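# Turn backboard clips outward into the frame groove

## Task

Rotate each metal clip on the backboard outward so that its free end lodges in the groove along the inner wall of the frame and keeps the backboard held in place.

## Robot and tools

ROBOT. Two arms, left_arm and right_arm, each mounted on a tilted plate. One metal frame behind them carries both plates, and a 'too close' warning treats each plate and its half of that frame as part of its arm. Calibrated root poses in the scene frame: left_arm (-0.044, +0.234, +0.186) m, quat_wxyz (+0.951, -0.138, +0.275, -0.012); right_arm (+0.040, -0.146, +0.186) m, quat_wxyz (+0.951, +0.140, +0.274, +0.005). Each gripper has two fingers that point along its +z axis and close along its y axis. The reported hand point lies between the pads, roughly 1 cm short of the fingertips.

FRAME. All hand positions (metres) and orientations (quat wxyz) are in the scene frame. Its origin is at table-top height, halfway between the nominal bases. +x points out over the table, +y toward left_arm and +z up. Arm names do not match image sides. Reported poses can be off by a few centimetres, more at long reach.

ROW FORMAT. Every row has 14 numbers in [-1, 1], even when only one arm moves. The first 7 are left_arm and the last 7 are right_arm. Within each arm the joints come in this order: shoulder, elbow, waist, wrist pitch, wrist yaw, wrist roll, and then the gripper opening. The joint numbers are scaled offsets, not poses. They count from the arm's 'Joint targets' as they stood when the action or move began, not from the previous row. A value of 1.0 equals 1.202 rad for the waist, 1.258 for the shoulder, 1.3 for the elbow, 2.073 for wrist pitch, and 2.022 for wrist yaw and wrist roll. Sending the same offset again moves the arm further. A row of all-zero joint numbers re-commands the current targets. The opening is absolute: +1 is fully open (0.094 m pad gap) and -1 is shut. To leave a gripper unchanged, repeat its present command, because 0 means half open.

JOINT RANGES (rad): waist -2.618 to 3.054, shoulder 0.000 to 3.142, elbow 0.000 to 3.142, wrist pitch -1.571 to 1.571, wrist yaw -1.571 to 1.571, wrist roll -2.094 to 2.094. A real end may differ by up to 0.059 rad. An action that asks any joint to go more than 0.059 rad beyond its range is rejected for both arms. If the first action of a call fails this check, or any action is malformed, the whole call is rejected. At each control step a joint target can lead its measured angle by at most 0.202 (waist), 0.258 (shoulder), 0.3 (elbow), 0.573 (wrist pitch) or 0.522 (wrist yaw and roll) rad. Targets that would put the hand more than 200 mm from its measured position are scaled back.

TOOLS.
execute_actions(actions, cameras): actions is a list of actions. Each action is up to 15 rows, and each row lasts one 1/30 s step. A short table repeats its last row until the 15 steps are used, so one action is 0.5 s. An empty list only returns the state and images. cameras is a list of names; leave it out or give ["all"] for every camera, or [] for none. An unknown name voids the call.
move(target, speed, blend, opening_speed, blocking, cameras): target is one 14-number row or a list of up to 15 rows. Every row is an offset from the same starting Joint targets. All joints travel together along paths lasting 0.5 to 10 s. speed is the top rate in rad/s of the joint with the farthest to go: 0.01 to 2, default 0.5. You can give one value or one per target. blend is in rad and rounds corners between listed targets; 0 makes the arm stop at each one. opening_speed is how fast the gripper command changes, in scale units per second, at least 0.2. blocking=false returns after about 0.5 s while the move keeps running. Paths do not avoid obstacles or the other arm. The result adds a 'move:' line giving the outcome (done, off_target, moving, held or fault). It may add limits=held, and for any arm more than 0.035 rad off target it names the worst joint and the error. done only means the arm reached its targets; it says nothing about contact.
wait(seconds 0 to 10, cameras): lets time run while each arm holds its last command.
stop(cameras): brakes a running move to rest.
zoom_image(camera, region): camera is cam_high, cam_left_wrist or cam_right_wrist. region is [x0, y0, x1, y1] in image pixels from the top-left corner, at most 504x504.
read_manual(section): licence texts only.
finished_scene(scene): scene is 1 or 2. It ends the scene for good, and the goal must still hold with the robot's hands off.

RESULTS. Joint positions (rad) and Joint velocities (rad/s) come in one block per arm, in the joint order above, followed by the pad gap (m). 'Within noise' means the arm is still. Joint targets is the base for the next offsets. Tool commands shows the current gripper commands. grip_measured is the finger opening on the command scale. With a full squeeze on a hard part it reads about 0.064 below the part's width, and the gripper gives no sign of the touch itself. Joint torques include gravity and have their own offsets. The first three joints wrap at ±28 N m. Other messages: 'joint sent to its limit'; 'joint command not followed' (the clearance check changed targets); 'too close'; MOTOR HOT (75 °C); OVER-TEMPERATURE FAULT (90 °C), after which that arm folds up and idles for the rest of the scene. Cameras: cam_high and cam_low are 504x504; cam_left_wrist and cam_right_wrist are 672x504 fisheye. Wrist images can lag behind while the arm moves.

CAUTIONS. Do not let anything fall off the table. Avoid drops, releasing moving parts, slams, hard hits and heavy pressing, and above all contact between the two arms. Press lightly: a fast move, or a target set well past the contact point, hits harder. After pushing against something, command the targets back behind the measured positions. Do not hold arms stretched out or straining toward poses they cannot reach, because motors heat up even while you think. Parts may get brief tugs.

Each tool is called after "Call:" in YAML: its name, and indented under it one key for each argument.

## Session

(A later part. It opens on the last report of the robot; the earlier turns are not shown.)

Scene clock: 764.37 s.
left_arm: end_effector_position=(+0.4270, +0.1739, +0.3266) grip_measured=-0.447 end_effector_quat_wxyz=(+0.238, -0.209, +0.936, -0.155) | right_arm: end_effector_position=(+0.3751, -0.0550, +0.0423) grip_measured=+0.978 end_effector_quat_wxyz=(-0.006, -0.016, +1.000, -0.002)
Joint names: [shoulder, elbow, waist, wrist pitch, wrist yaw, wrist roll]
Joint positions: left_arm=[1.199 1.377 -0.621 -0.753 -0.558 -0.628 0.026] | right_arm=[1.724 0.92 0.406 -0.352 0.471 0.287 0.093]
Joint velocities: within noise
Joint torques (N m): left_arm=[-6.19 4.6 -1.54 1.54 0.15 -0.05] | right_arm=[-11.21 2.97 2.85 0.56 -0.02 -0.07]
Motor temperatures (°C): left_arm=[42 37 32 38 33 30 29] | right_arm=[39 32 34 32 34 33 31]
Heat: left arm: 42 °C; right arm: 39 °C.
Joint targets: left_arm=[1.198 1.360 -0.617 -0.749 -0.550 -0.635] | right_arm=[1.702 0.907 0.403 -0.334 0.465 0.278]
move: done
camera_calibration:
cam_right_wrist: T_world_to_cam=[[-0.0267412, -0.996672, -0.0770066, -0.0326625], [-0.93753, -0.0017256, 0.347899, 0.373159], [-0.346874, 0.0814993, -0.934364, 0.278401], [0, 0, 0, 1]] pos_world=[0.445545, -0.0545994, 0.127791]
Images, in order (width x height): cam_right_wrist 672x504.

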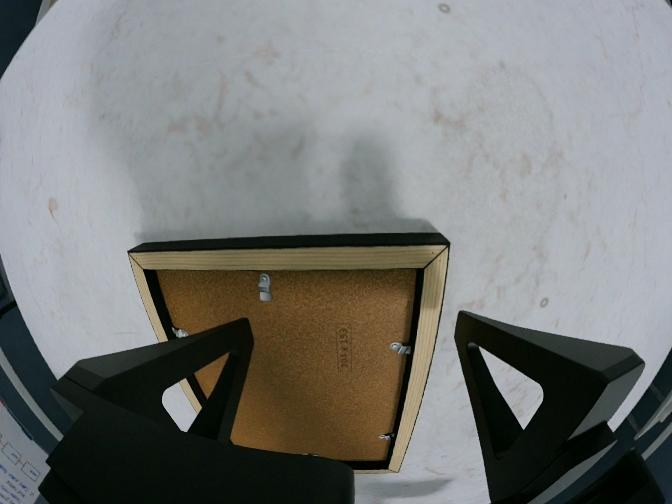

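Call:
move:
  target: [0,0,0,0,0,0,-0.45,0.0938,-0.0062,-0.0341,0.0521,-0.0087,-0.0213,0.98]
  speed: 0.12
  cameras: ["cam_right_wrist"]

Call:
zoom_image:
  camera: "cam_right_wrist"
  region: [200, 230, 500, 470]

Scene clock: 813.40 s.
left_arm: end_effector_position=(+0.4270, +0.1739, +0.3266) grip_measured=-0.447 end_effector_quat_wxyz=(+0.238, -0.209, +0.936, -0.155) | right_arm: end_effector_position=(+0.3753, -0.0545, +0.0177) grip_measured=+0.978 end_effector_quat_wxyz=(-0.004, -0.018, +1.000, +0.000)
Joint names: [shoulder, elbow, waist, wrist pitch, wrist yaw, wrist roll]
Joint positions: left_arm=[1.199 1.377 -0.621 -0.753 -0.558 -0.628 0.026] | right_arm=[1.798 0.911 0.37 -0.246 0.453 0.243 0.093]
Joint velocities: within noise
Joint torques (N m): left_arm=[-6.19 4.62 -1.55 1.54 0.15 -0.04] | right_arm=[-7.09 2.44 2.61 0.65 -0.05 -0.09]
Motor temperatures (°C): left_arm=[42 37 32 38 33 30 29] | right_arm=[46 32 34 31 34 33 31]
Heat: left arm: 42 °C; right arm: 46 °C.
Joint targets: left_arm=[1.198 1.360 -0.617 -0.749 -0.550 -0.635] | right_arm=[1.820 0.899 0.362 -0.226 0.447 0.235]
move: done
camera_calibration:
cam_right_wrist: T_world_to_cam=[[-0.0221607, -0.996393, -0.081915, -0.035635], [-0.938967, -0.00739129, 0.343928, 0.382138], [-0.343293, 0.0845371, -0.935416, 0.254246], [0, 0, 0, 1]] pos_world=[0.445306, -0.0541751, 0.103479]
Images, in order (width x height): cam_right_wrist 672x504.

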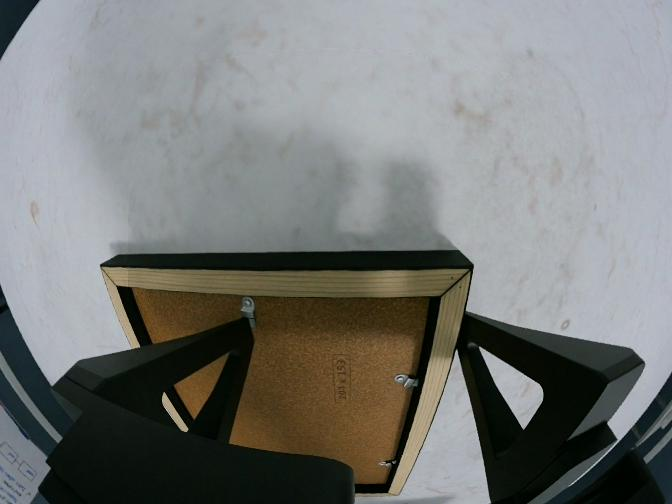

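Scaled by 1.680 from the camera's 672x504 image, which has a finer 960x720 frame.

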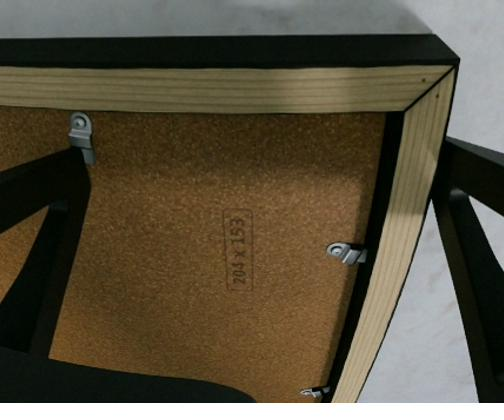

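Call:
move:
  target: [0,0,0,0,0,0,-0.45,0,0,0,0,0,0,0.82]
  opening_speed: 0.2
  cameras: ["cam_right_wrist"]

Call:
zoom_image:
  camera: "cam_right_wrist"
  region: [200, 230, 500, 470]

Scene clock: 821.90 s.
left_arm: end_effector_position=(+0.4270, +0.1739, +0.3266) grip_measured=-0.447 end_effector_quat_wxyz=(+0.238, -0.209, +0.936, -0.155) | right_arm: end_effector_position=(+0.3755, -0.0551, +0.0175) grip_measured=+0.822 end_effector_quat_wxyz=(-0.004, -0.021, +1.000, +0.000)
Joint names: [shoulder, elbow, waist, wrist pitch, wrist yaw, wrist roll]
Joint positions: left_arm=[1.199 1.377 -0.621 -0.753 -0.558 -0.628 0.026] | right_arm=[1.798 0.911 0.369 -0.246 0.453 0.235 0.086]
Joint velocities: within noise
Joint torques (N m): left_arm=[-6.19 4.62 -1.48 1.53 0.14 -0.05] | right_arm=[-7.05 2.66 2.78 0.62 -0.08 -0.03]
Motor temperatures (°C): left_arm=[42 37 32 38 33 30 29] | right_arm=[44 32 34 31 34 33 31]
Heat: left arm: 42 °C; right arm: 44 °C.
Joint targets: left_arm=[1.198 1.360 -0.617 -0.749 -0.550 -0.635] | right_arm=[1.820 0.899 0.362 -0.226 0.447 0.235]
move: done
camera_calibration:
cam_right_wrist: T_world_to_cam=[[-0.0164727, -0.996578, -0.0810018, -0.0383733], [-0.939034, -0.0124063, 0.343601, 0.382179], [-0.34343, 0.0817234, -0.935616, 0.254077], [0, 0, 0, 1]] pos_world=[0.445504, -0.0542647, 0.103294]
Images, in order (width x height): cam_right_wrist 672x504.

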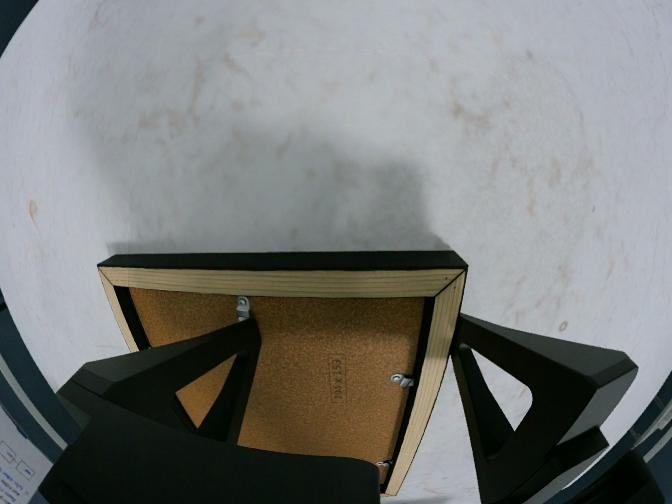

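Scaled by 1.680 from the camera's 672x504 image, which has a finer 960x720 frame.

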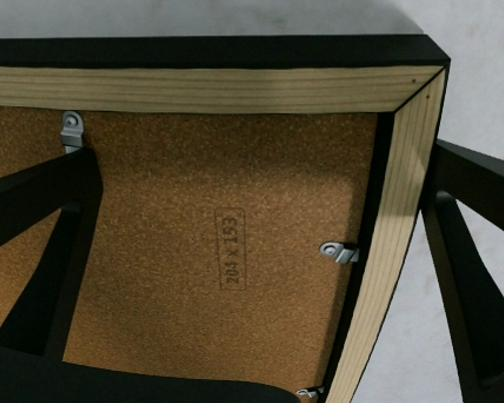

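Call:
zoom_image:
  camera: "cam_right_wrist"
  region: [210, 280, 290, 344]

Scaled by 6.300 from the camera's 672x504 image, which has a finer 960x720 frame.

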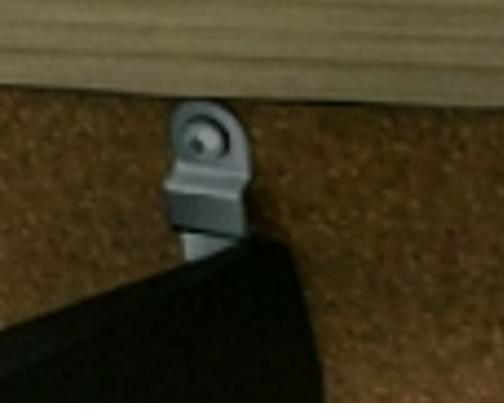

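Call:
zoom_image:
  camera: "cam_right_wrist"
  region: [90, 250, 290, 410]

Call:
move:
  target: [0,0,0,0,0,0,-0.45,0,0,0,0,0,0,0.98]
  opening_speed: 0.3
  cameras: ["cam_right_wrist"]

Call:
zoom_image:
  camera: "cam_right_wrist"
  region: [210, 280, 290, 344]

Scaled by 2.520 from the camera's 672x504 image, which has a finer 960x720 frame.

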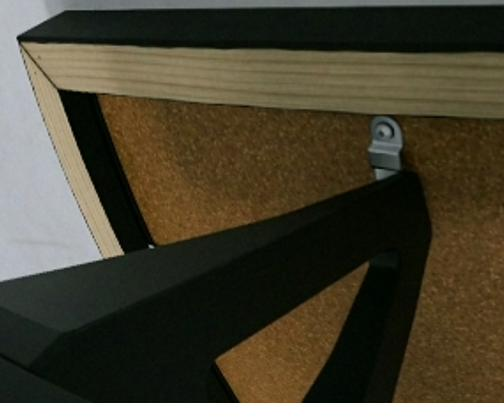

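Scene clock: 883.77 s.
left_arm: end_effector_position=(+0.4270, +0.1739, +0.3266) grip_measured=-0.447 end_effector_quat_wxyz=(+0.238, -0.209, +0.936, -0.155) | right_arm: end_effector_position=(+0.3756, -0.0549, +0.0175) grip_measured=+0.978 end_effector_quat_wxyz=(-0.003, -0.021, +1.000, +0.000)
Joint names: [shoulder, elbow, waist, wrist pitch, wrist yaw, wrist roll]
Joint positions: left_arm=[1.199 1.377 -0.621 -0.753 -0.558 -0.628 0.026] | right_arm=[1.798 0.911 0.369 -0.245 0.452 0.235 0.093]
Joint velocities: within noise
Joint torques (N m): left_arm=[-6.16 4.57 -1.51 1.54 0.14 -0.04] | right_arm=[-7.24 2.33 2.76 0.57 -0.05 -0.03]
Motor temperatures (°C): left_arm=[42 37 32 38 33 30 29] | right_arm=[42 32 34 31 34 33 31]
Heat: left arm: 42 °C; right arm: 42 °C.
Joint targets: left_arm=[1.198 1.360 -0.617 -0.749 -0.550 -0.635] | right_arm=[1.820 0.899 0.362 -0.226 0.447 0.235]
move: done
camera_calibration:
cam_right_wrist: T_world_to_cam=[[-0.0167749, -0.996497, -0.0819251, -0.0380588], [-0.939193, -0.0124024, 0.343165, 0.382373], [-0.34298, 0.0827001, -0.935695, 0.253993], [0, 0, 0, 1]] pos_world=[0.445598, -0.0541884, 0.103325]
Images, in order (width x height): cam_right_wrist 672x504.

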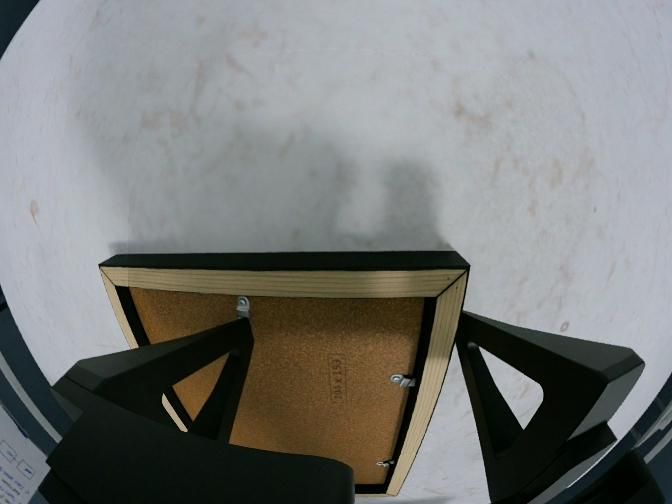

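Scaled by 6.300 from the camera's 672x504 image, which has a finer 960x720 frame.

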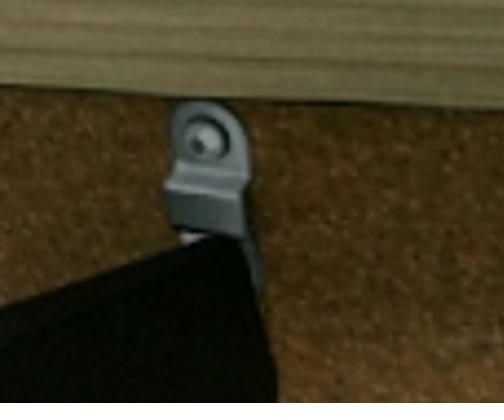

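Call:
move:
  target: [0,0,0,0,0,0,-0.45,-0.0493,0.0246,0.0354,-0.0391,0.0104,0.0146,1.0]
  speed: 0.2
  cameras: ["cam_right_wrist"]

Call:
zoom_image:
  camera: "cam_right_wrist"
  region: [210, 270, 290, 334]

Call:
zoom_image:
  camera: "cam_right_wrist"
  region: [400, 250, 520, 346]

Scene clock: 957.83 s.
left_arm: end_effector_position=(+0.4270, +0.1739, +0.3266) grip_measured=-0.447 end_effector_quat_wxyz=(+0.238, -0.209, +0.936, -0.155) | right_arm: end_effector_position=(+0.3702, -0.0531, +0.0242) grip_measured=+0.998 end_effector_quat_wxyz=(-0.012, -0.024, +1.000, -0.001)
Joint names: [shoulder, elbow, waist, wrist pitch, wrist yaw, wrist roll]
Joint positions: left_arm=[1.199 1.377 -0.621 -0.753 -0.558 -0.628 0.026] | right_arm=[1.781 0.911 0.387 -0.288 0.459 0.256 0.094]
Joint velocities: within noise
Joint torques (N m): left_arm=[-6.2 4.59 -1.55 1.52 0.15 -0.04] | right_arm=[-11.58 5.57 4.59 0.27 0.1 0.03]
Motor temperatures (°C): left_arm=[42 36 32 38 33 30 29] | right_arm=[42 32 34 31 34 33 31]
Heat: left arm: 42 °C; right arm: 42 °C.
Joint targets: left_arm=[1.198 1.360 -0.617 -0.749 -0.550 -0.635] | right_arm=[1.758 0.931 0.405 -0.307 0.468 0.264]
move: done
camera_calibration:
cam_right_wrist: T_world_to_cam=[[-0.0118162, -0.996858, -0.0783274, -0.0377452], [-0.933237, -0.0171345, 0.358852, 0.372149], [-0.359067, 0.0773383, -0.930102, 0.2638], [0, 0, 0, 1]] pos_world=[0.441579, -0.0516519, 0.108858]
Images, in order (width x height): cam_right_wrist 672x504.

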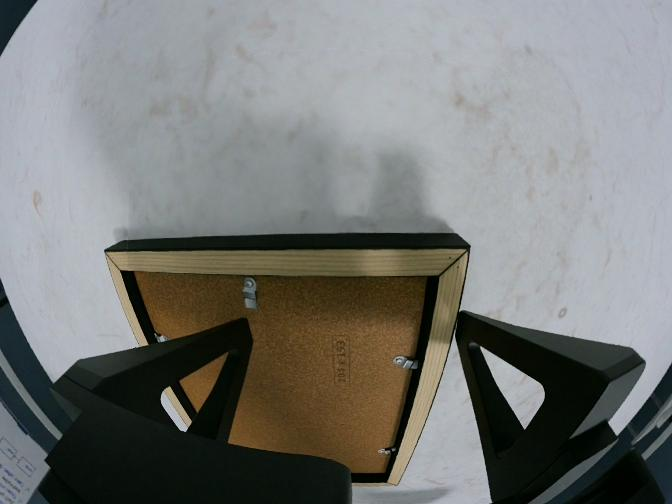

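Scaled by 6.300 from the camera's 672x504 image, which has a finer 960x720 frame.

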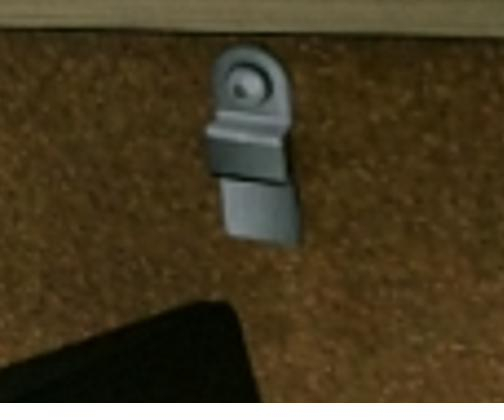

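Scaled by 4.200 from the camera's 672x504 image, which has a finer 960x720 frame.

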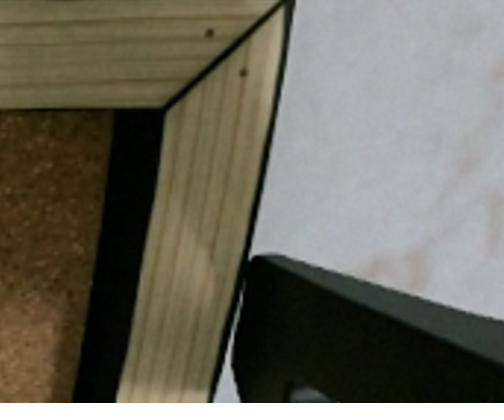

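Call:
move:
  target: [0,0,0,0,0,0,-0.45,0.0604,0.0054,-0.0408,0.035,-0.0119,-0.0193,1.0]
  speed: 0.1
  cameras: ["cam_right_wrist"]

Call:
zoom_image:
  camera: "cam_right_wrist"
  region: [210, 280, 290, 344]

Call:
zoom_image:
  camera: "cam_right_wrist"
  region: [400, 270, 520, 366]

Scene clock: 990.40 s.
left_arm: end_effector_position=(+0.4270, +0.1739, +0.3266) grip_measured=-0.447 end_effector_quat_wxyz=(+0.238, -0.209, +0.936, -0.155) | right_arm: end_effector_position=(+0.3759, -0.0539, +0.0171) grip_measured=+0.998 end_effector_quat_wxyz=(-0.009, -0.023, +1.000, +0.002)
Joint names: [shoulder, elbow, waist, wrist pitch, wrist yaw, wrist roll]
Joint positions: left_arm=[1.199 1.377 -0.621 -0.753 -0.558 -0.628 0.026] | right_arm=[1.804 0.923 0.367 -0.26 0.445 0.232 0.094]
Joint velocities: within noise
Joint torques (N m): left_arm=[-6.16 4.57 -1.51 1.53 0.13 -0.04] | right_arm=[-6.45 4.96 2.45 0.72 0.01 -0.04]
Motor temperatures (°C): left_arm=[42 36 32 38 33 30 29] | right_arm=[47 33 35 31 34 33 31]
Heat: left arm: 42 °C; right arm: 47 °C.
Joint targets: left_arm=[1.198 1.360 -0.617 -0.749 -0.550 -0.635] | right_arm=[1.834 0.938 0.355 -0.235 0.444 0.225]
move: done
camera_calibration:
cam_right_wrist: T_world_to_cam=[[-0.0119258, -0.996213, -0.0861202, -0.0388153], [-0.935477, -0.0193051, 0.352859, 0.380792], [-0.353185, 0.0847716, -0.931705, 0.257485], [0, 0, 0, 1]] pos_world=[0.4467, -0.0531445, 0.102191]
Images, in order (width x height): cam_right_wrist 672x504.

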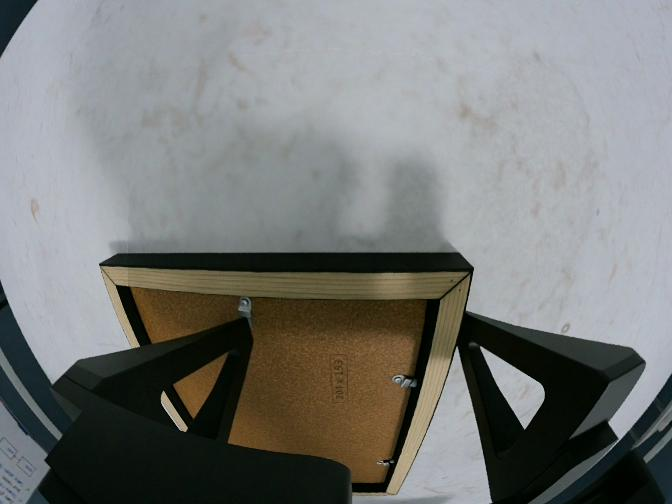

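Scaled by 6.300 from the camera's 672x504 image, which has a finer 960x720 frame.

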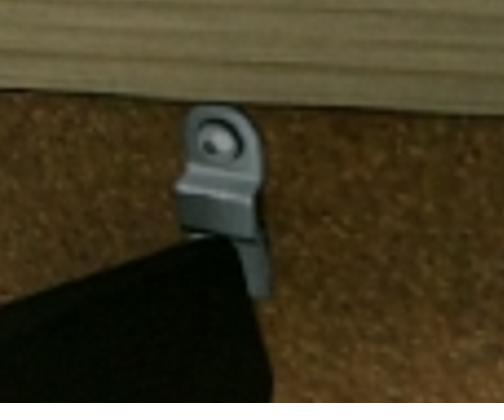

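Scaled by 4.200 from the camera's 672x504 image, which has a finer 960x720 frame.

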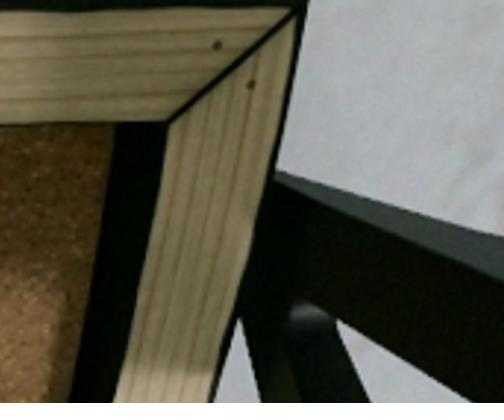

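Call:
move:
  target:
    - [0,0,0,0,0,0,-0.45,-0.0604,0.0008,0.0521,-0.0386,0.0157,0.0285,1.0]
    - [0,0,0,0,0,0,-0.45,-0.0604,0.0008,0.0521,-0.0386,0.0157,0.0285,0.25]
  speed: 0.2
  opening_speed: 0.8
  cameras: ["cam_right_wrist"]

Call:
zoom_image:
  camera: "cam_right_wrist"
  region: [200, 230, 500, 470]

Scene clock: 1023.43 s.
left_arm: end_effector_position=(+0.4270, +0.1739, +0.3266) grip_measured=-0.447 end_effector_quat_wxyz=(+0.238, -0.209, +0.936, -0.155) | right_arm: end_effector_position=(+0.3744, -0.0523, +0.0274) grip_measured=+0.252 end_effector_quat_wxyz=(-0.006, -0.018, +1.000, -0.008)
Joint names: [shoulder, elbow, waist, wrist pitch, wrist yaw, wrist roll]
Joint positions: left_arm=[1.199 1.377 -0.621 -0.753 -0.558 -0.628 0.026] | right_arm=[1.78 0.923 0.398 -0.299 0.478 0.275 0.059]
Joint velocities: within noise
Joint torques (N m): left_arm=[-6.19 4.57 -1.54 1.54 0.15 -0.04] | right_arm=[-11.41 4.93 4.92 0.29 -0.02 0.1]
Motor temperatures (°C): left_arm=[42 36 32 38 33 30 29] | right_arm=[43 33 34 31 34 33 31]
Heat: left arm: 42 °C; right arm: 43 °C.
Joint targets: left_arm=[1.198 1.360 -0.617 -0.749 -0.550 -0.635] | right_arm=[1.758 0.939 0.418 -0.315 0.475 0.283]
move: done
camera_calibration:
cam_right_wrist: T_world_to_cam=[[-0.0218648, -0.997594, -0.0657887, -0.0333335], [-0.937374, -0.00242555, 0.348316, 0.377538], [-0.347637, 0.0692845, -0.935066, 0.263651], [0, 0, 0, 1]] pos_world=[0.44482, -0.0506045, 0.112836]
Images, in order (width x height): cam_right_wrist 672x504.

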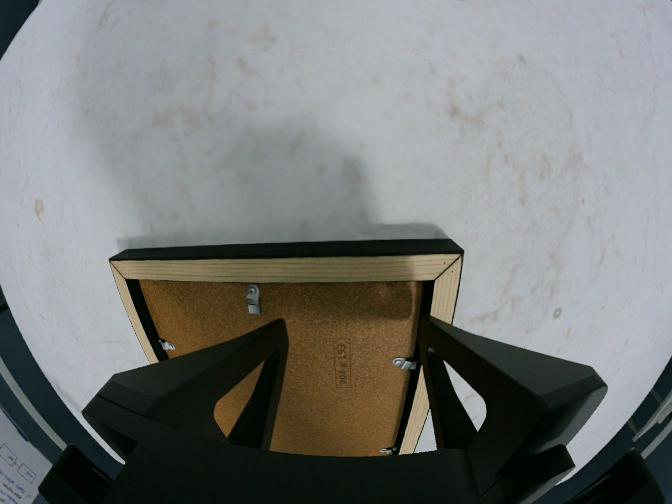

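Scaled by 1.680 from the camera's 672x504 image, which has a finer 960x720 frame.

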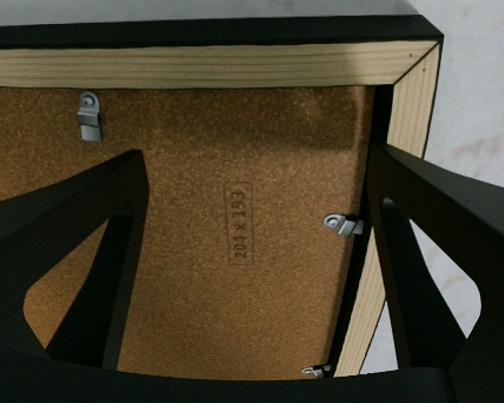

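Call:
move:
  target:
    - [0,0,0,0,0,0,-0.45,0.0433,0.0065,0.0028,-0.0043,0.0069,0.0045,0.12]
    - [0,0,0,0,0,0,-0.45,0.0668,-0.0169,-0.0419,0.0429,-0.013,-0.0203,0.12]
  speed: [0.2,0.12]
  opening_speed: 0.8
  cameras: ["cam_right_wrist"]

Call:
zoom_image:
  camera: "cam_right_wrist"
  region: [200, 230, 500, 470]

Scene clock: 1048.67 s.
left_arm: end_effector_position=(+0.4270, +0.1739, +0.3266) grip_measured=-0.447 end_effector_quat_wxyz=(+0.238, -0.209, +0.936, -0.155) | right_arm: end_effector_position=(+0.3758, -0.0502, +0.0178) grip_measured=+0.122 end_effector_quat_wxyz=(-0.007, -0.022, +1.000, -0.003)
Joint names: [shoulder, elbow, waist, wrist pitch, wrist yaw, wrist roll]
Joint positions: left_arm=[1.199 1.377 -0.621 -0.753 -0.558 -0.628 0.026] | right_arm=[1.814 0.931 0.384 -0.267 0.464 0.253 0.053]
Joint velocities: within noise
Joint torques (N m): left_arm=[-6.17 4.59 -1.52 1.52 0.15 -0.04] | right_arm=[-6.54 2.51 2.15 0.83 -0.11 -0.13]
Motor temperatures (°C): left_arm=[42 36 32 38 33 30 29] | right_arm=[46 33 35 31 34 33 31]
Heat: left arm: 42 °C; right arm: 46 °C.
Joint targets: left_arm=[1.198 1.360 -0.617 -0.749 -0.550 -0.635] | right_arm=[1.842 0.917 0.368 -0.226 0.449 0.242]
move: off_target (right_arm); right_arm: the wrist pitch is farthest, 0.040 rad from its target
camera_calibration:
cam_right_wrist: T_world_to_cam=[[-0.0148952, -0.997105, -0.0745625, -0.0342597], [-0.936613, -0.0121924, 0.350152, 0.381424], [-0.350048, 0.0750519, -0.93372, 0.256193], [0, 0, 0, 1]] pos_world=[0.446416, -0.0487378, 0.103101]
Images, in order (width x height): cam_right_wrist 672x504.

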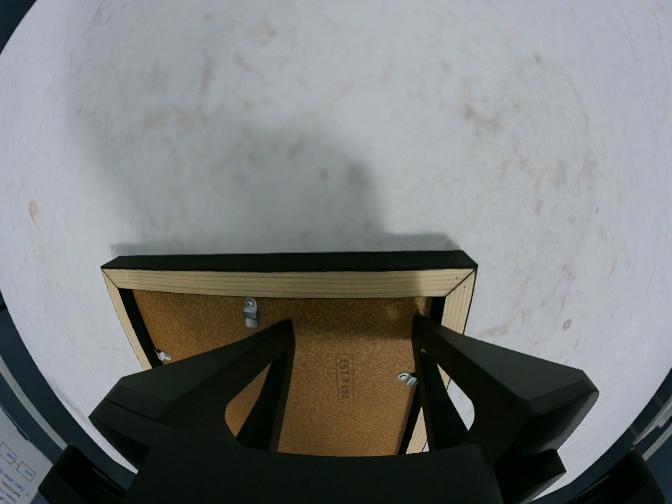

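Scaled by 1.680 from the camera's 672x504 image, which has a finer 960x720 frame.

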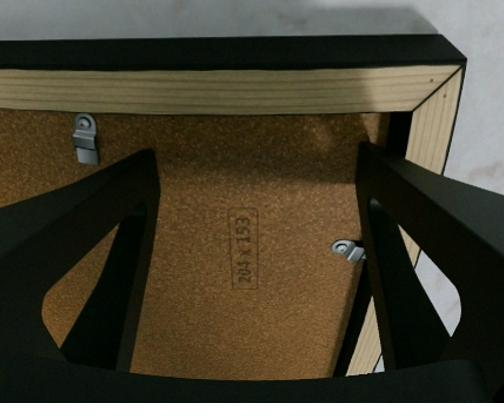

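Call:
move:
  target: [0,0,0,0,0,0,-0.45,0,0,0,0,0,0,0.36]
  opening_speed: 0.3
  cameras: ["cam_right_wrist"]

Call:
zoom_image:
  camera: "cam_right_wrist"
  region: [210, 280, 290, 344]

Call:
zoom_image:
  camera: "cam_right_wrist"
  region: [380, 270, 500, 366]

Scene clock: 1084.43 s.
left_arm: end_effector_position=(+0.4270, +0.1739, +0.3266) grip_measured=-0.447 end_effector_quat_wxyz=(+0.238, -0.209, +0.936, -0.155) | right_arm: end_effector_position=(+0.3753, -0.0459, +0.0180) grip_measured=+0.358 end_effector_quat_wxyz=(-0.009, -0.022, +1.000, +0.007)
Joint names: [shoulder, elbow, waist, wrist pitch, wrist yaw, wrist roll]
Joint positions: left_arm=[1.199 1.377 -0.621 -0.753 -0.558 -0.628 0.026] | right_arm=[1.814 0.931 0.386 -0.264 0.443 0.253 0.064]
Joint velocities: within noise
Joint torques (N m): left_arm=[-6.15 4.59 -1.52 1.54 0.13 -0.04] | right_arm=[-6.6 2.36 1.95 0.77 0.06 -0.14]
Motor temperatures (°C): left_arm=[42 36 32 38 33 30 29] | right_arm=[42 32 34 32 34 33 31]
Heat: left arm: 42 °C; right arm: 42 °C.
Joint targets: left_arm=[1.198 1.360 -0.617 -0.749 -0.550 -0.635] | right_arm=[1.842 0.917 0.368 -0.226 0.449 0.242]
move: off_target (right_arm); right_arm: the wrist pitch is farthest, 0.038 rad from its target
camera_calibration:
cam_right_wrist: T_world_to_cam=[[-0.0146807, -0.995275, -0.0959837, -0.0295687], [-0.935395, -0.0202481, 0.353025, 0.379993], [-0.353301, 0.0949653, -0.930677, 0.257973], [0, 0, 0, 1]] pos_world=[0.446151, -0.0462333, 0.103104]
Images, in order (width x height): cam_right_wrist 672x504.

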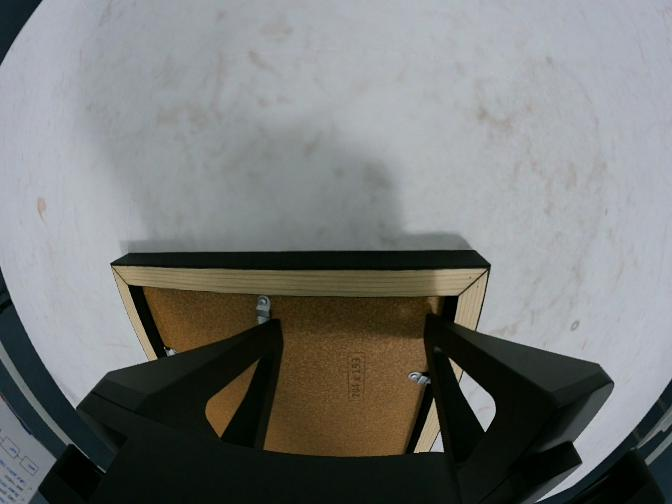

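Scaled by 6.300 from the camera's 672x504 image, which has a finer 960x720 frame.

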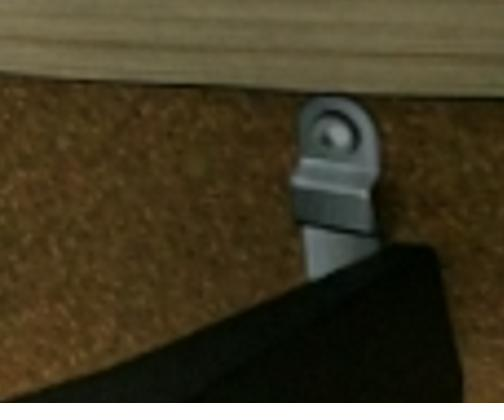

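Scaled by 4.200 from the camera's 672x504 image, which has a finer 960x720 frame.

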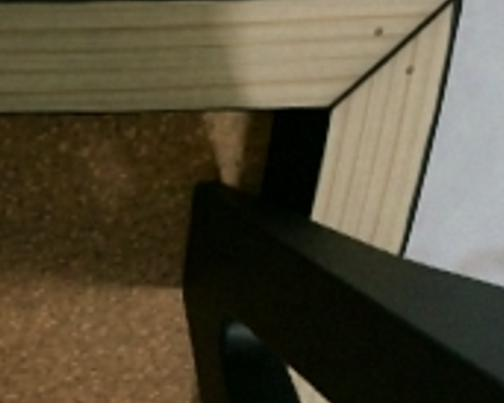

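Call:
move:
  target: [0,0,0,0,0,0,-0.45,0,0,0,0,0,0,0.46]
  opening_speed: 0.2
  cameras: ["cam_right_wrist"]

Call:
zoom_image:
  camera: "cam_right_wrist"
  region: [210, 280, 290, 344]

Scene clock: 1118.03 s.
left_arm: end_effector_position=(+0.4270, +0.1739, +0.3266) grip_measured=-0.447 end_effector_quat_wxyz=(+0.238, -0.209, +0.936, -0.155) | right_arm: end_effector_position=(+0.3758, -0.0448, +0.0182) grip_measured=+0.458 end_effector_quat_wxyz=(-0.008, -0.022, +1.000, +0.009)
Joint names: [shoulder, elbow, waist, wrist pitch, wrist yaw, wrist roll]
Joint positions: left_arm=[1.199 1.377 -0.621 -0.753 -0.558 -0.628 0.026] | right_arm=[1.814 0.931 0.387 -0.261 0.44 0.253 0.068]
Joint velocities: within noise
Joint torques (N m): left_arm=[-6.17 4.59 -1.51 1.54 0.14 -0.04] | right_arm=[-6.63 2.22 2.03 0.8 0.1 -0.13]
Motor temperatures (°C): left_arm=[42 36 32 38 33 30 29] | right_arm=[42 32 34 32 34 33 31]
Heat: left arm: 42 °C; right arm: 42 °C.
Joint targets: left_arm=[1.198 1.360 -0.617 -0.749 -0.550 -0.635] | right_arm=[1.842 0.917 0.368 -0.226 0.449 0.242]
move: done
camera_calibration:
cam_right_wrist: T_world_to_cam=[[-0.0149315, -0.994882, -0.099932, -0.0282935], [-0.936157, -0.0212007, 0.350942, 0.380701], [-0.351265, 0.0987921, -0.931049, 0.257611], [0, 0, 0, 1]] pos_world=[0.446463, -0.0455275, 0.103417]
Images, in order (width x height): cam_right_wrist 672x504.

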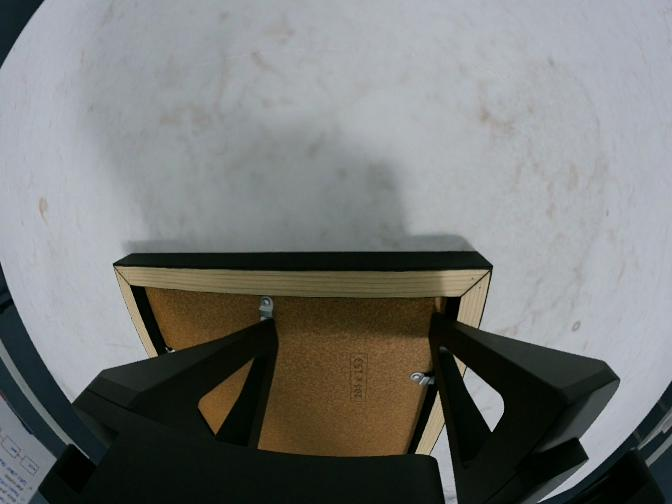

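Scaled by 6.300 from the camera's 672x504 image, which has a finer 960x720 frame.

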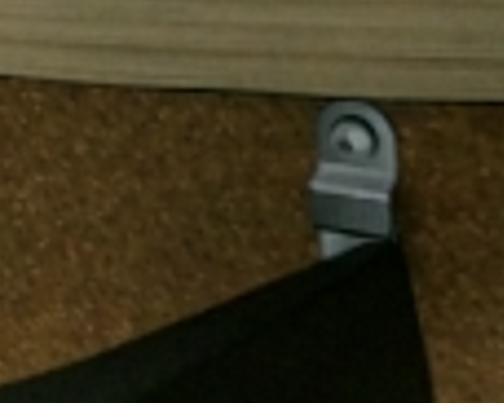

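Call:
move:
  target:
    - [0,0,0,0,0,0,-0.45,0,0,0,0,0,0,0.12]
    - [0,0,0,0,0,0,-0.45,-0.0509,0.0192,0.0349,-0.0318,0.0116,0.0163,0.12]
  speed: [0.2,0.2]
  opening_speed: 0.6
  cameras: ["cam_right_wrist"]

Call:
zoom_image:
  camera: "cam_right_wrist"
  region: [210, 260, 310, 340]

Call:
move:
  target: [0,0,0,0,0,0,-0.45,0.0599,0,-0.0378,0.0369,-0.0125,-0.0178,0.12]
  speed: 0.1
  cameras: ["cam_right_wrist"]

Call:
zoom_image:
  camera: "cam_right_wrist"
  region: [210, 280, 310, 360]

Scene clock: 1149.93 s.
left_arm: end_effector_position=(+0.4270, +0.1739, +0.3266) grip_measured=-0.447 end_effector_quat_wxyz=(+0.238, -0.209, +0.936, -0.155) | right_arm: end_effector_position=(+0.3775, -0.0494, +0.0216) grip_measured=+0.122 end_effector_quat_wxyz=(-0.004, -0.017, +1.000, -0.003)
Joint names: [shoulder, elbow, waist, wrist pitch, wrist yaw, wrist roll]
Joint positions: left_arm=[1.199 1.377 -0.621 -0.753 -0.558 -0.628 0.026] | right_arm=[1.802 0.931 0.391 -0.273 0.467 0.266 0.053]
Joint velocities: within noise
Joint torques (N m): left_arm=[-6.2 4.6 -1.54 1.53 0.13 -0.04] | right_arm=[-11.7 4.66 4.79 0.31 0.09 0.06]
Motor temperatures (°C): left_arm=[42 36 32 38 33 30 29] | right_arm=[42 32 33 32 34 33 31]
Heat: left arm: 42 °C; right arm: 42 °C.
Joint targets: left_arm=[1.198 1.360 -0.617 -0.749 -0.550 -0.635] | right_arm=[1.777 0.942 0.410 -0.292 0.473 0.275]
move: done
camera_calibration:
cam_right_wrist: T_world_to_cam=[[-0.0243742, -0.996778, -0.0764109, -0.0294845], [-0.939213, -0.00335148, 0.343318, 0.383264], [-0.342468, 0.0801342, -0.936106, 0.257724], [0, 0, 0, 1]] pos_world=[0.44751, -0.0487575, 0.107423]
Images, in order (width x height): cam_right_wrist 672x504.

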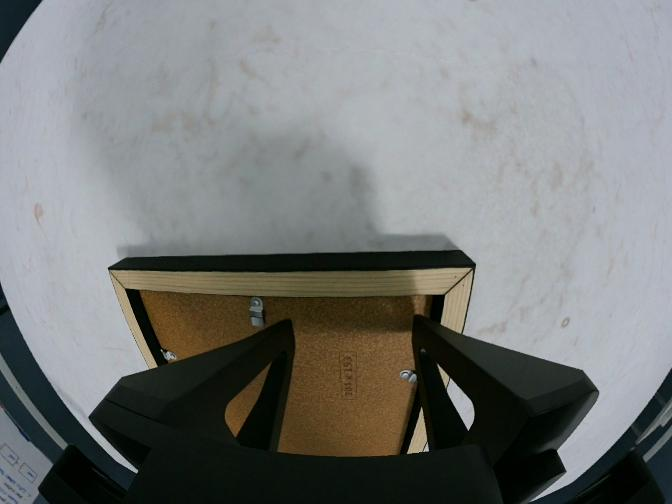

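Scaled by 5.040 from the camera's 672x504 image, which has a finer 960x720 frame.

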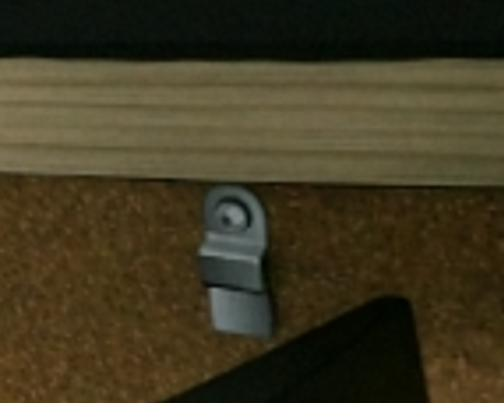

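Scene clock: 1151.00 s.
left_arm: end_effector_position=(+0.4270, +0.1739, +0.3266) grip_measured=-0.447 end_effector_quat_wxyz=(+0.238, -0.209, +0.936, -0.155) | right_arm: end_effector_position=(+0.3792, -0.0489, +0.0179) grip_measured=+0.121 end_effector_quat_wxyz=(-0.001, -0.019, +1.000, +0.000)
Joint names: [shoulder, elbow, waist, wrist pitch, wrist yaw, wrist roll]
Joint positions: left_arm=[1.199 1.377 -0.621 -0.753 -0.558 -0.628 0.026] | right_arm=[1.813 0.932 0.383 -0.252 0.459 0.251 0.053]
Joint velocities: within noise
Joint torques (N m): left_arm=[-6.19 4.62 -1.51 1.55 0.15 -0.04] | right_arm=[-5.65 4.31 1.95 0.81 -0.08 -0.17]
Motor temperatures (°C): left_arm=[42 36 32 38 33 30 29] | right_arm=[42 32 33 32 34 33 31]
Heat: left arm: 42 °C; right arm: 42 °C.
Joint targets: left_arm=[1.198 1.360 -0.617 -0.749 -0.550 -0.635] | right_arm=[1.853 0.942 0.364 -0.215 0.448 0.239]
move: off_target (right_arm); right_arm: the shoulder is farthest, 0.040 rad from its target
camera_calibration:
cam_right_wrist: T_world_to_cam=[[-0.0195854, -0.996396, -0.0825313, -0.0309675], [-0.94074, -0.00958732, 0.338994, 0.386462], [-0.338563, 0.0842798, -0.937162, 0.25357], [0, 0, 0, 1]] pos_world=[0.448803, -0.0485216, 0.104072]
Images, in order (width x height): cam_right_wrist 672x504.

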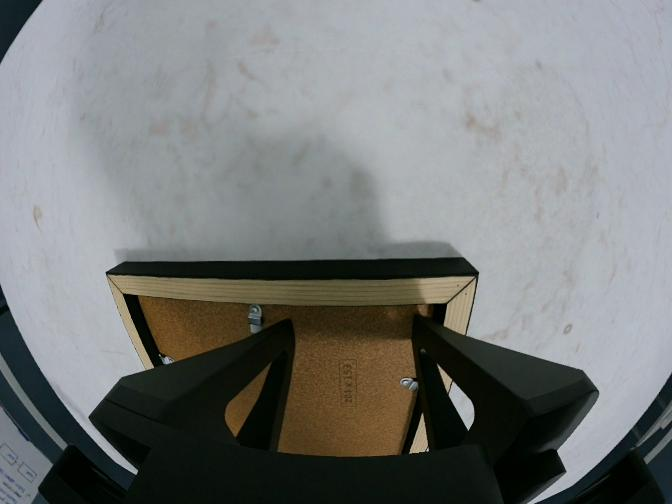

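Scaled by 5.040 from the camera's 672x504 image, which has a finer 960x720 frame.

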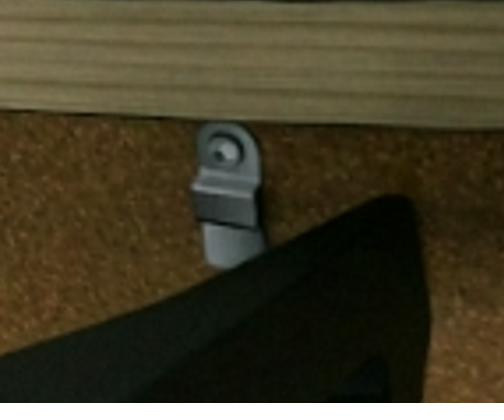

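Call:
move:
  target: [0,0,0,0,0,0,-0.45,0,0,0,0,0,0,0.36]
  opening_speed: 0.2
  cameras: ["cam_right_wrist"]

Call:
zoom_image:
  camera: "cam_right_wrist"
  region: [210, 280, 310, 360]

Call:
move:
  target: [0,0,0,0,0,0,-0.45,0,0,0,0,0,0,0.46]
  opening_speed: 0.2
  cameras: ["cam_right_wrist"]

Call:
zoom_image:
  camera: "cam_right_wrist"
  region: [210, 280, 310, 360]

Scene clock: 1175.33 s.
left_arm: end_effector_position=(+0.4270, +0.1739, +0.3266) grip_measured=-0.447 end_effector_quat_wxyz=(+0.238, -0.209, +0.936, -0.155) | right_arm: end_effector_position=(+0.3789, -0.0447, +0.0183) grip_measured=+0.358 end_effector_quat_wxyz=(-0.003, -0.019, +1.000, +0.012)
Joint names: [shoulder, elbow, waist, wrist pitch, wrist yaw, wrist roll]
Joint positions: left_arm=[1.199 1.377 -0.621 -0.753 -0.558 -0.628 0.026] | right_arm=[1.813 0.934 0.384 -0.252 0.437 0.25 0.064]
Joint velocities: within noise
Joint torques (N m): left_arm=[-6.19 4.56 -1.52 1.53 0.15 -0.05] | right_arm=[-5.53 4.26 1.92 0.79 0.11 -0.16]
Motor temperatures (°C): left_arm=[42 36 32 39 33 30 29] | right_arm=[40 32 33 32 34 33 31]
Heat: left arm: 42 °C; right arm: 40 °C.
Joint targets: left_arm=[1.198 1.360 -0.617 -0.749 -0.550 -0.635] | right_arm=[1.853 0.942 0.364 -0.215 0.447 0.239]
move: off_target (right_arm); right_arm: the shoulder is farthest, 0.040 rad from its target
camera_calibration:
cam_right_wrist: T_world_to_cam=[[-0.0195111, -0.994302, -0.1048, -0.0262161], [-0.939176, -0.0177209, 0.342979, 0.385058], [-0.342882, 0.105118, -0.933479, 0.255943], [0, 0, 0, 1]] pos_world=[0.448883, -0.0461473, 0.104103]
Images, in order (width x height): cam_right_wrist 672x504.

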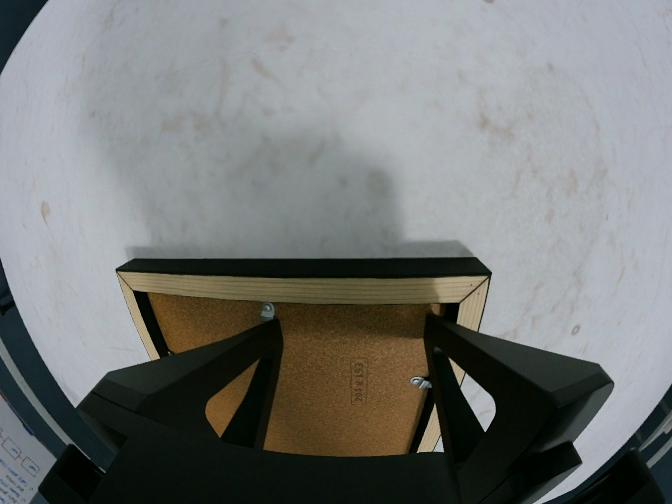

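Scaled by 5.040 from the camera's 672x504 image, which has a finer 960x720 frame.

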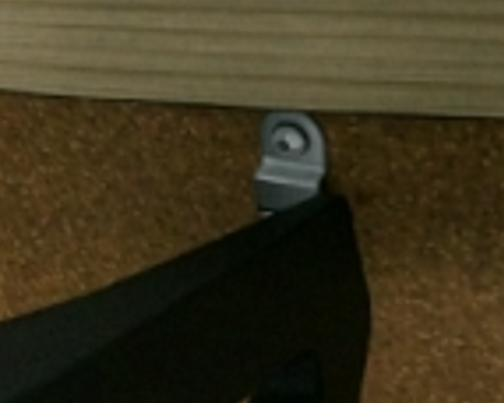

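Scene clock: 1176.03 s.
left_arm: end_effector_position=(+0.4270, +0.1739, +0.3266) grip_measured=-0.447 end_effector_quat_wxyz=(+0.238, -0.209, +0.936, -0.155) | right_arm: end_effector_position=(+0.3803, -0.0438, +0.0187) grip_measured=+0.458 end_effector_quat_wxyz=(-0.002, -0.019, +1.000, +0.013)
Joint names: [shoulder, elbow, waist, wrist pitch, wrist yaw, wrist roll]
Joint positions: left_arm=[1.199 1.377 -0.621 -0.753 -0.558 -0.628 0.026] | right_arm=[1.813 0.937 0.385 -0.252 0.435 0.25 0.068]
Joint velocities: within noise
Joint torques (N m): left_arm=[-6.19 4.6 -1.52 1.53 0.15 -0.04] | right_arm=[-5.6 4.14 1.91 0.78 0.12 -0.14]
Motor temperatures (°C): left_arm=[42 36 32 39 33 30 29] | right_arm=[40 32 33 32 34 33 31]
Heat: left arm: 42 °C; right arm: 40 °C.
Joint targets: left_arm=[1.198 1.360 -0.617 -0.749 -0.550 -0.635] | right_arm=[1.853 0.942 0.364 -0.215 0.448 0.239]
move: off_target (right_arm); right_arm: the shoulder is farthest, 0.040 rad from its target
camera_calibration:
cam_right_wrist: T_world_to_cam=[[-0.0202683, -0.99394, -0.108041, -0.0248901], [-0.940197, -0.0178036, 0.340165, 0.38669], [-0.340027, 0.108475, -0.934139, 0.255825], [0, 0, 0, 1]] pos_world=[0.450048, -0.0456053, 0.104748]
Images, in order (width x height): cam_right_wrist 672x504.

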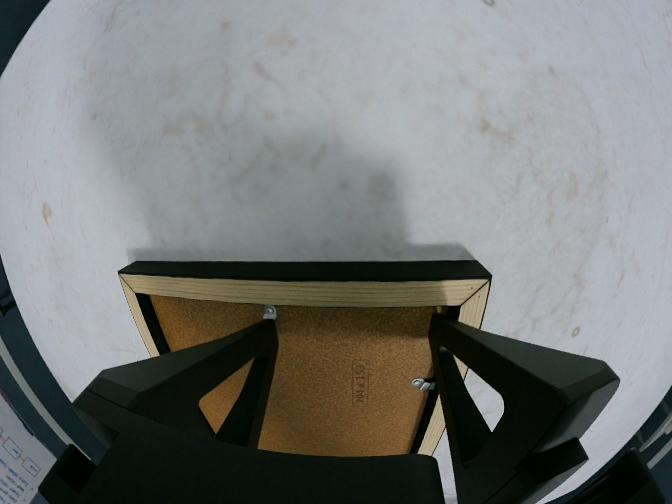

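Scaled by 5.040 from the camera's 672x504 image, which has a finer 960x720 frame.

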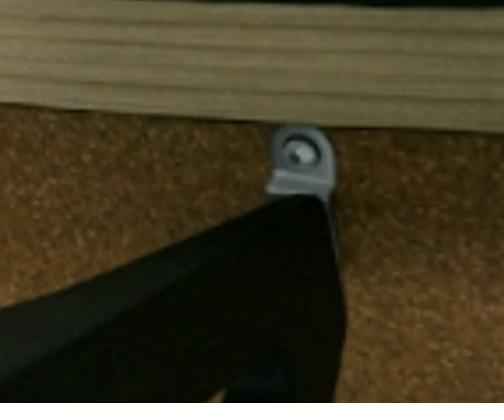

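Call:
zoom_image:
  camera: "cam_right_wrist"
  region: [390, 270, 510, 390]

Scaled by 4.200 from the camera's 672x504 image, which has a finer 960x720 frame.

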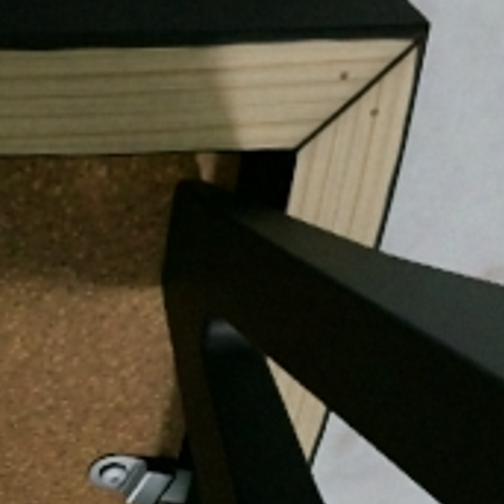

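Call:
move:
  target:
    - [0,0,0,0,0,0,-0.45,0,0,0,0,0,0,0.0]
    - [0,0,0,0,0,0,-0.45,-0.0556,-0.0092,0.0428,-0.0359,0.0124,0.021,0.0]
    - [0,0,0,0,0,0,-0.45,-0.0008,-0.0092,0.0073,-0.0024,0.0005,0.0045,0.0]
  speed: [0.2,0.2,0.1]
  opening_speed: 0.6
  cameras: ["cam_right_wrist"]

Call:
zoom_image:
  camera: "cam_right_wrist"
  region: [210, 280, 310, 360]

Call:
move:
  target: [0,0,0,0,0,0,-0.45,0,0,0,0,0,0,0.24]
  opening_speed: 0.2
  cameras: ["cam_right_wrist"]

Call:
zoom_image:
  camera: "cam_right_wrist"
  region: [210, 280, 310, 360]

Scene clock: 1230.90 s.
left_arm: end_effector_position=(+0.4270, +0.1739, +0.3266) grip_measured=-0.447 end_effector_quat_wxyz=(+0.238, -0.209, +0.936, -0.155) | right_arm: end_effector_position=(+0.3803, -0.0459, +0.0180) grip_measured=+0.002 end_effector_quat_wxyz=(+0.000, -0.017, +1.000, +0.003)
Joint names: [shoulder, elbow, waist, wrist pitch, wrist yaw, wrist roll]
Joint positions: left_arm=[1.199 1.377 -0.621 -0.753 -0.558 -0.628 0.026] | right_arm=[1.818 0.937 0.389 -0.25 0.458 0.259 0.047]
Joint velocities: within noise
Joint torques (N m): left_arm=[-6.19 4.6 -1.54 1.53 0.15 -0.05] | right_arm=[-6.01 2.92 2.35 0.75 -0.09 -0.19]
Motor temperatures (°C): left_arm=[42 36 32 39 33 30 29] | right_arm=[39 32 33 32 34 33 31]
Heat: left arm: 42 °C; right arm: 39 °C.
Joint targets: left_arm=[1.198 1.360 -0.617 -0.749 -0.550 -0.635] | right_arm=[1.852 0.930 0.373 -0.220 0.448 0.248]
move: done
camera_calibration:
cam_right_wrist: T_world_to_cam=[[-0.0233162, -0.995914, -0.087247, -0.0263555], [-0.941829, -0.00738626, 0.336011, 0.388083], [-0.335282, 0.0900062, -0.937808, 0.252779], [0, 0, 0, 1]] pos_world=[0.449646, -0.046133, 0.104359]
Images, in order (width x height): cam_right_wrist 672x504.

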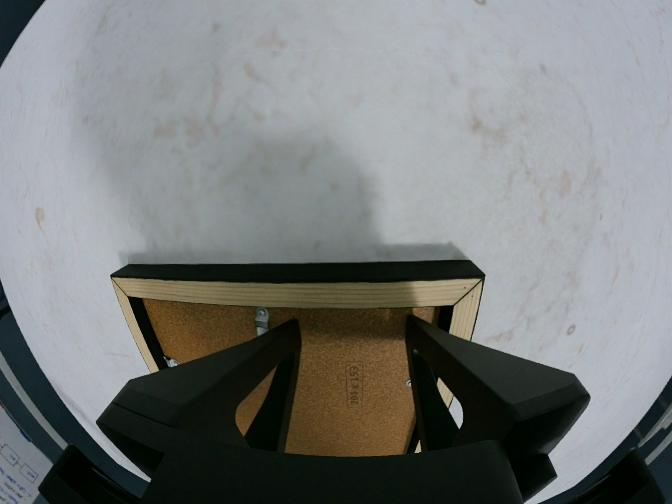

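Scaled by 5.040 from the camera's 672x504 image, which has a finer 960x720 frame.

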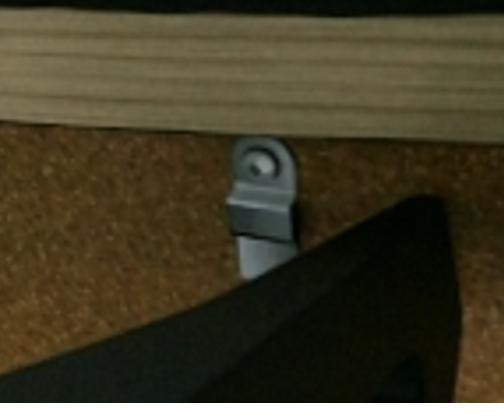

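Scene clock: 1232.30 s.
left_arm: end_effector_position=(+0.4270, +0.1739, +0.3266) grip_measured=-0.447 end_effector_quat_wxyz=(+0.238, -0.209, +0.936, -0.155) | right_arm: end_effector_position=(+0.3798, -0.0417, +0.0182) grip_measured=+0.238 end_effector_quat_wxyz=(-0.001, -0.017, +1.000, +0.013)
Joint names: [shoulder, elbow, waist, wrist pitch, wrist yaw, wrist roll]
Joint positions: left_arm=[1.199 1.377 -0.621 -0.753 -0.558 -0.628 0.026] | right_arm=[1.818 0.937 0.39 -0.247 0.437 0.258 0.058]
Joint velocities: within noise
Joint torques (N m): left_arm=[-6.17 4.63 -1.54 1.54 0.15 -0.04] | right_arm=[-5.93 3.04 2.22 0.72 0.13 -0.16]
Motor temperatures (°C): left_arm=[42 36 32 39 33 30 29] | right_arm=[39 32 33 32 34 33 31]
Heat: left arm: 42 °C; right arm: 39 °C.
Joint targets: left_arm=[1.198 1.360 -0.617 -0.749 -0.550 -0.635] | right_arm=[1.852 0.930 0.373 -0.220 0.449 0.248]
move: done
camera_calibration:
cam_right_wrist: T_world_to_cam=[[-0.0230863, -0.993835, -0.108439, -0.0218063], [-0.940658, -0.0151399, 0.339019, 0.386715], [-0.33857, 0.109831, -0.934509, 0.254451], [0, 0, 0, 1]] pos_world=[0.449413, -0.0437636, 0.104318]
Images, in order (width x height): cam_right_wrist 672x504.

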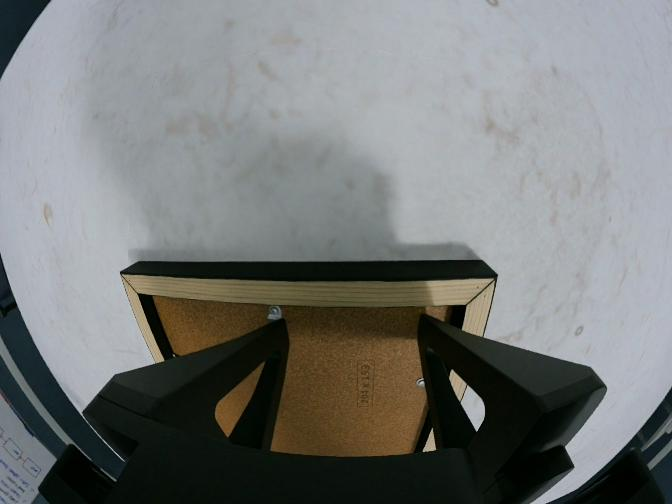

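Scaled by 5.040 from the camera's 672x504 image, which has a finer 960x720 frame.

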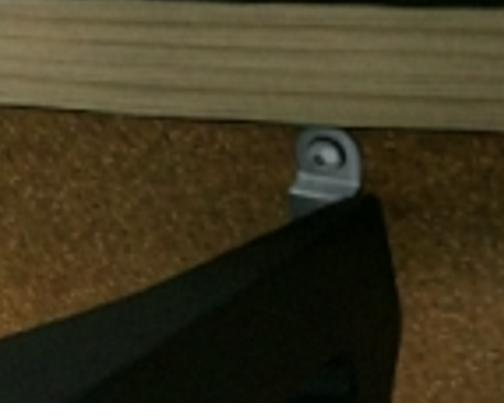

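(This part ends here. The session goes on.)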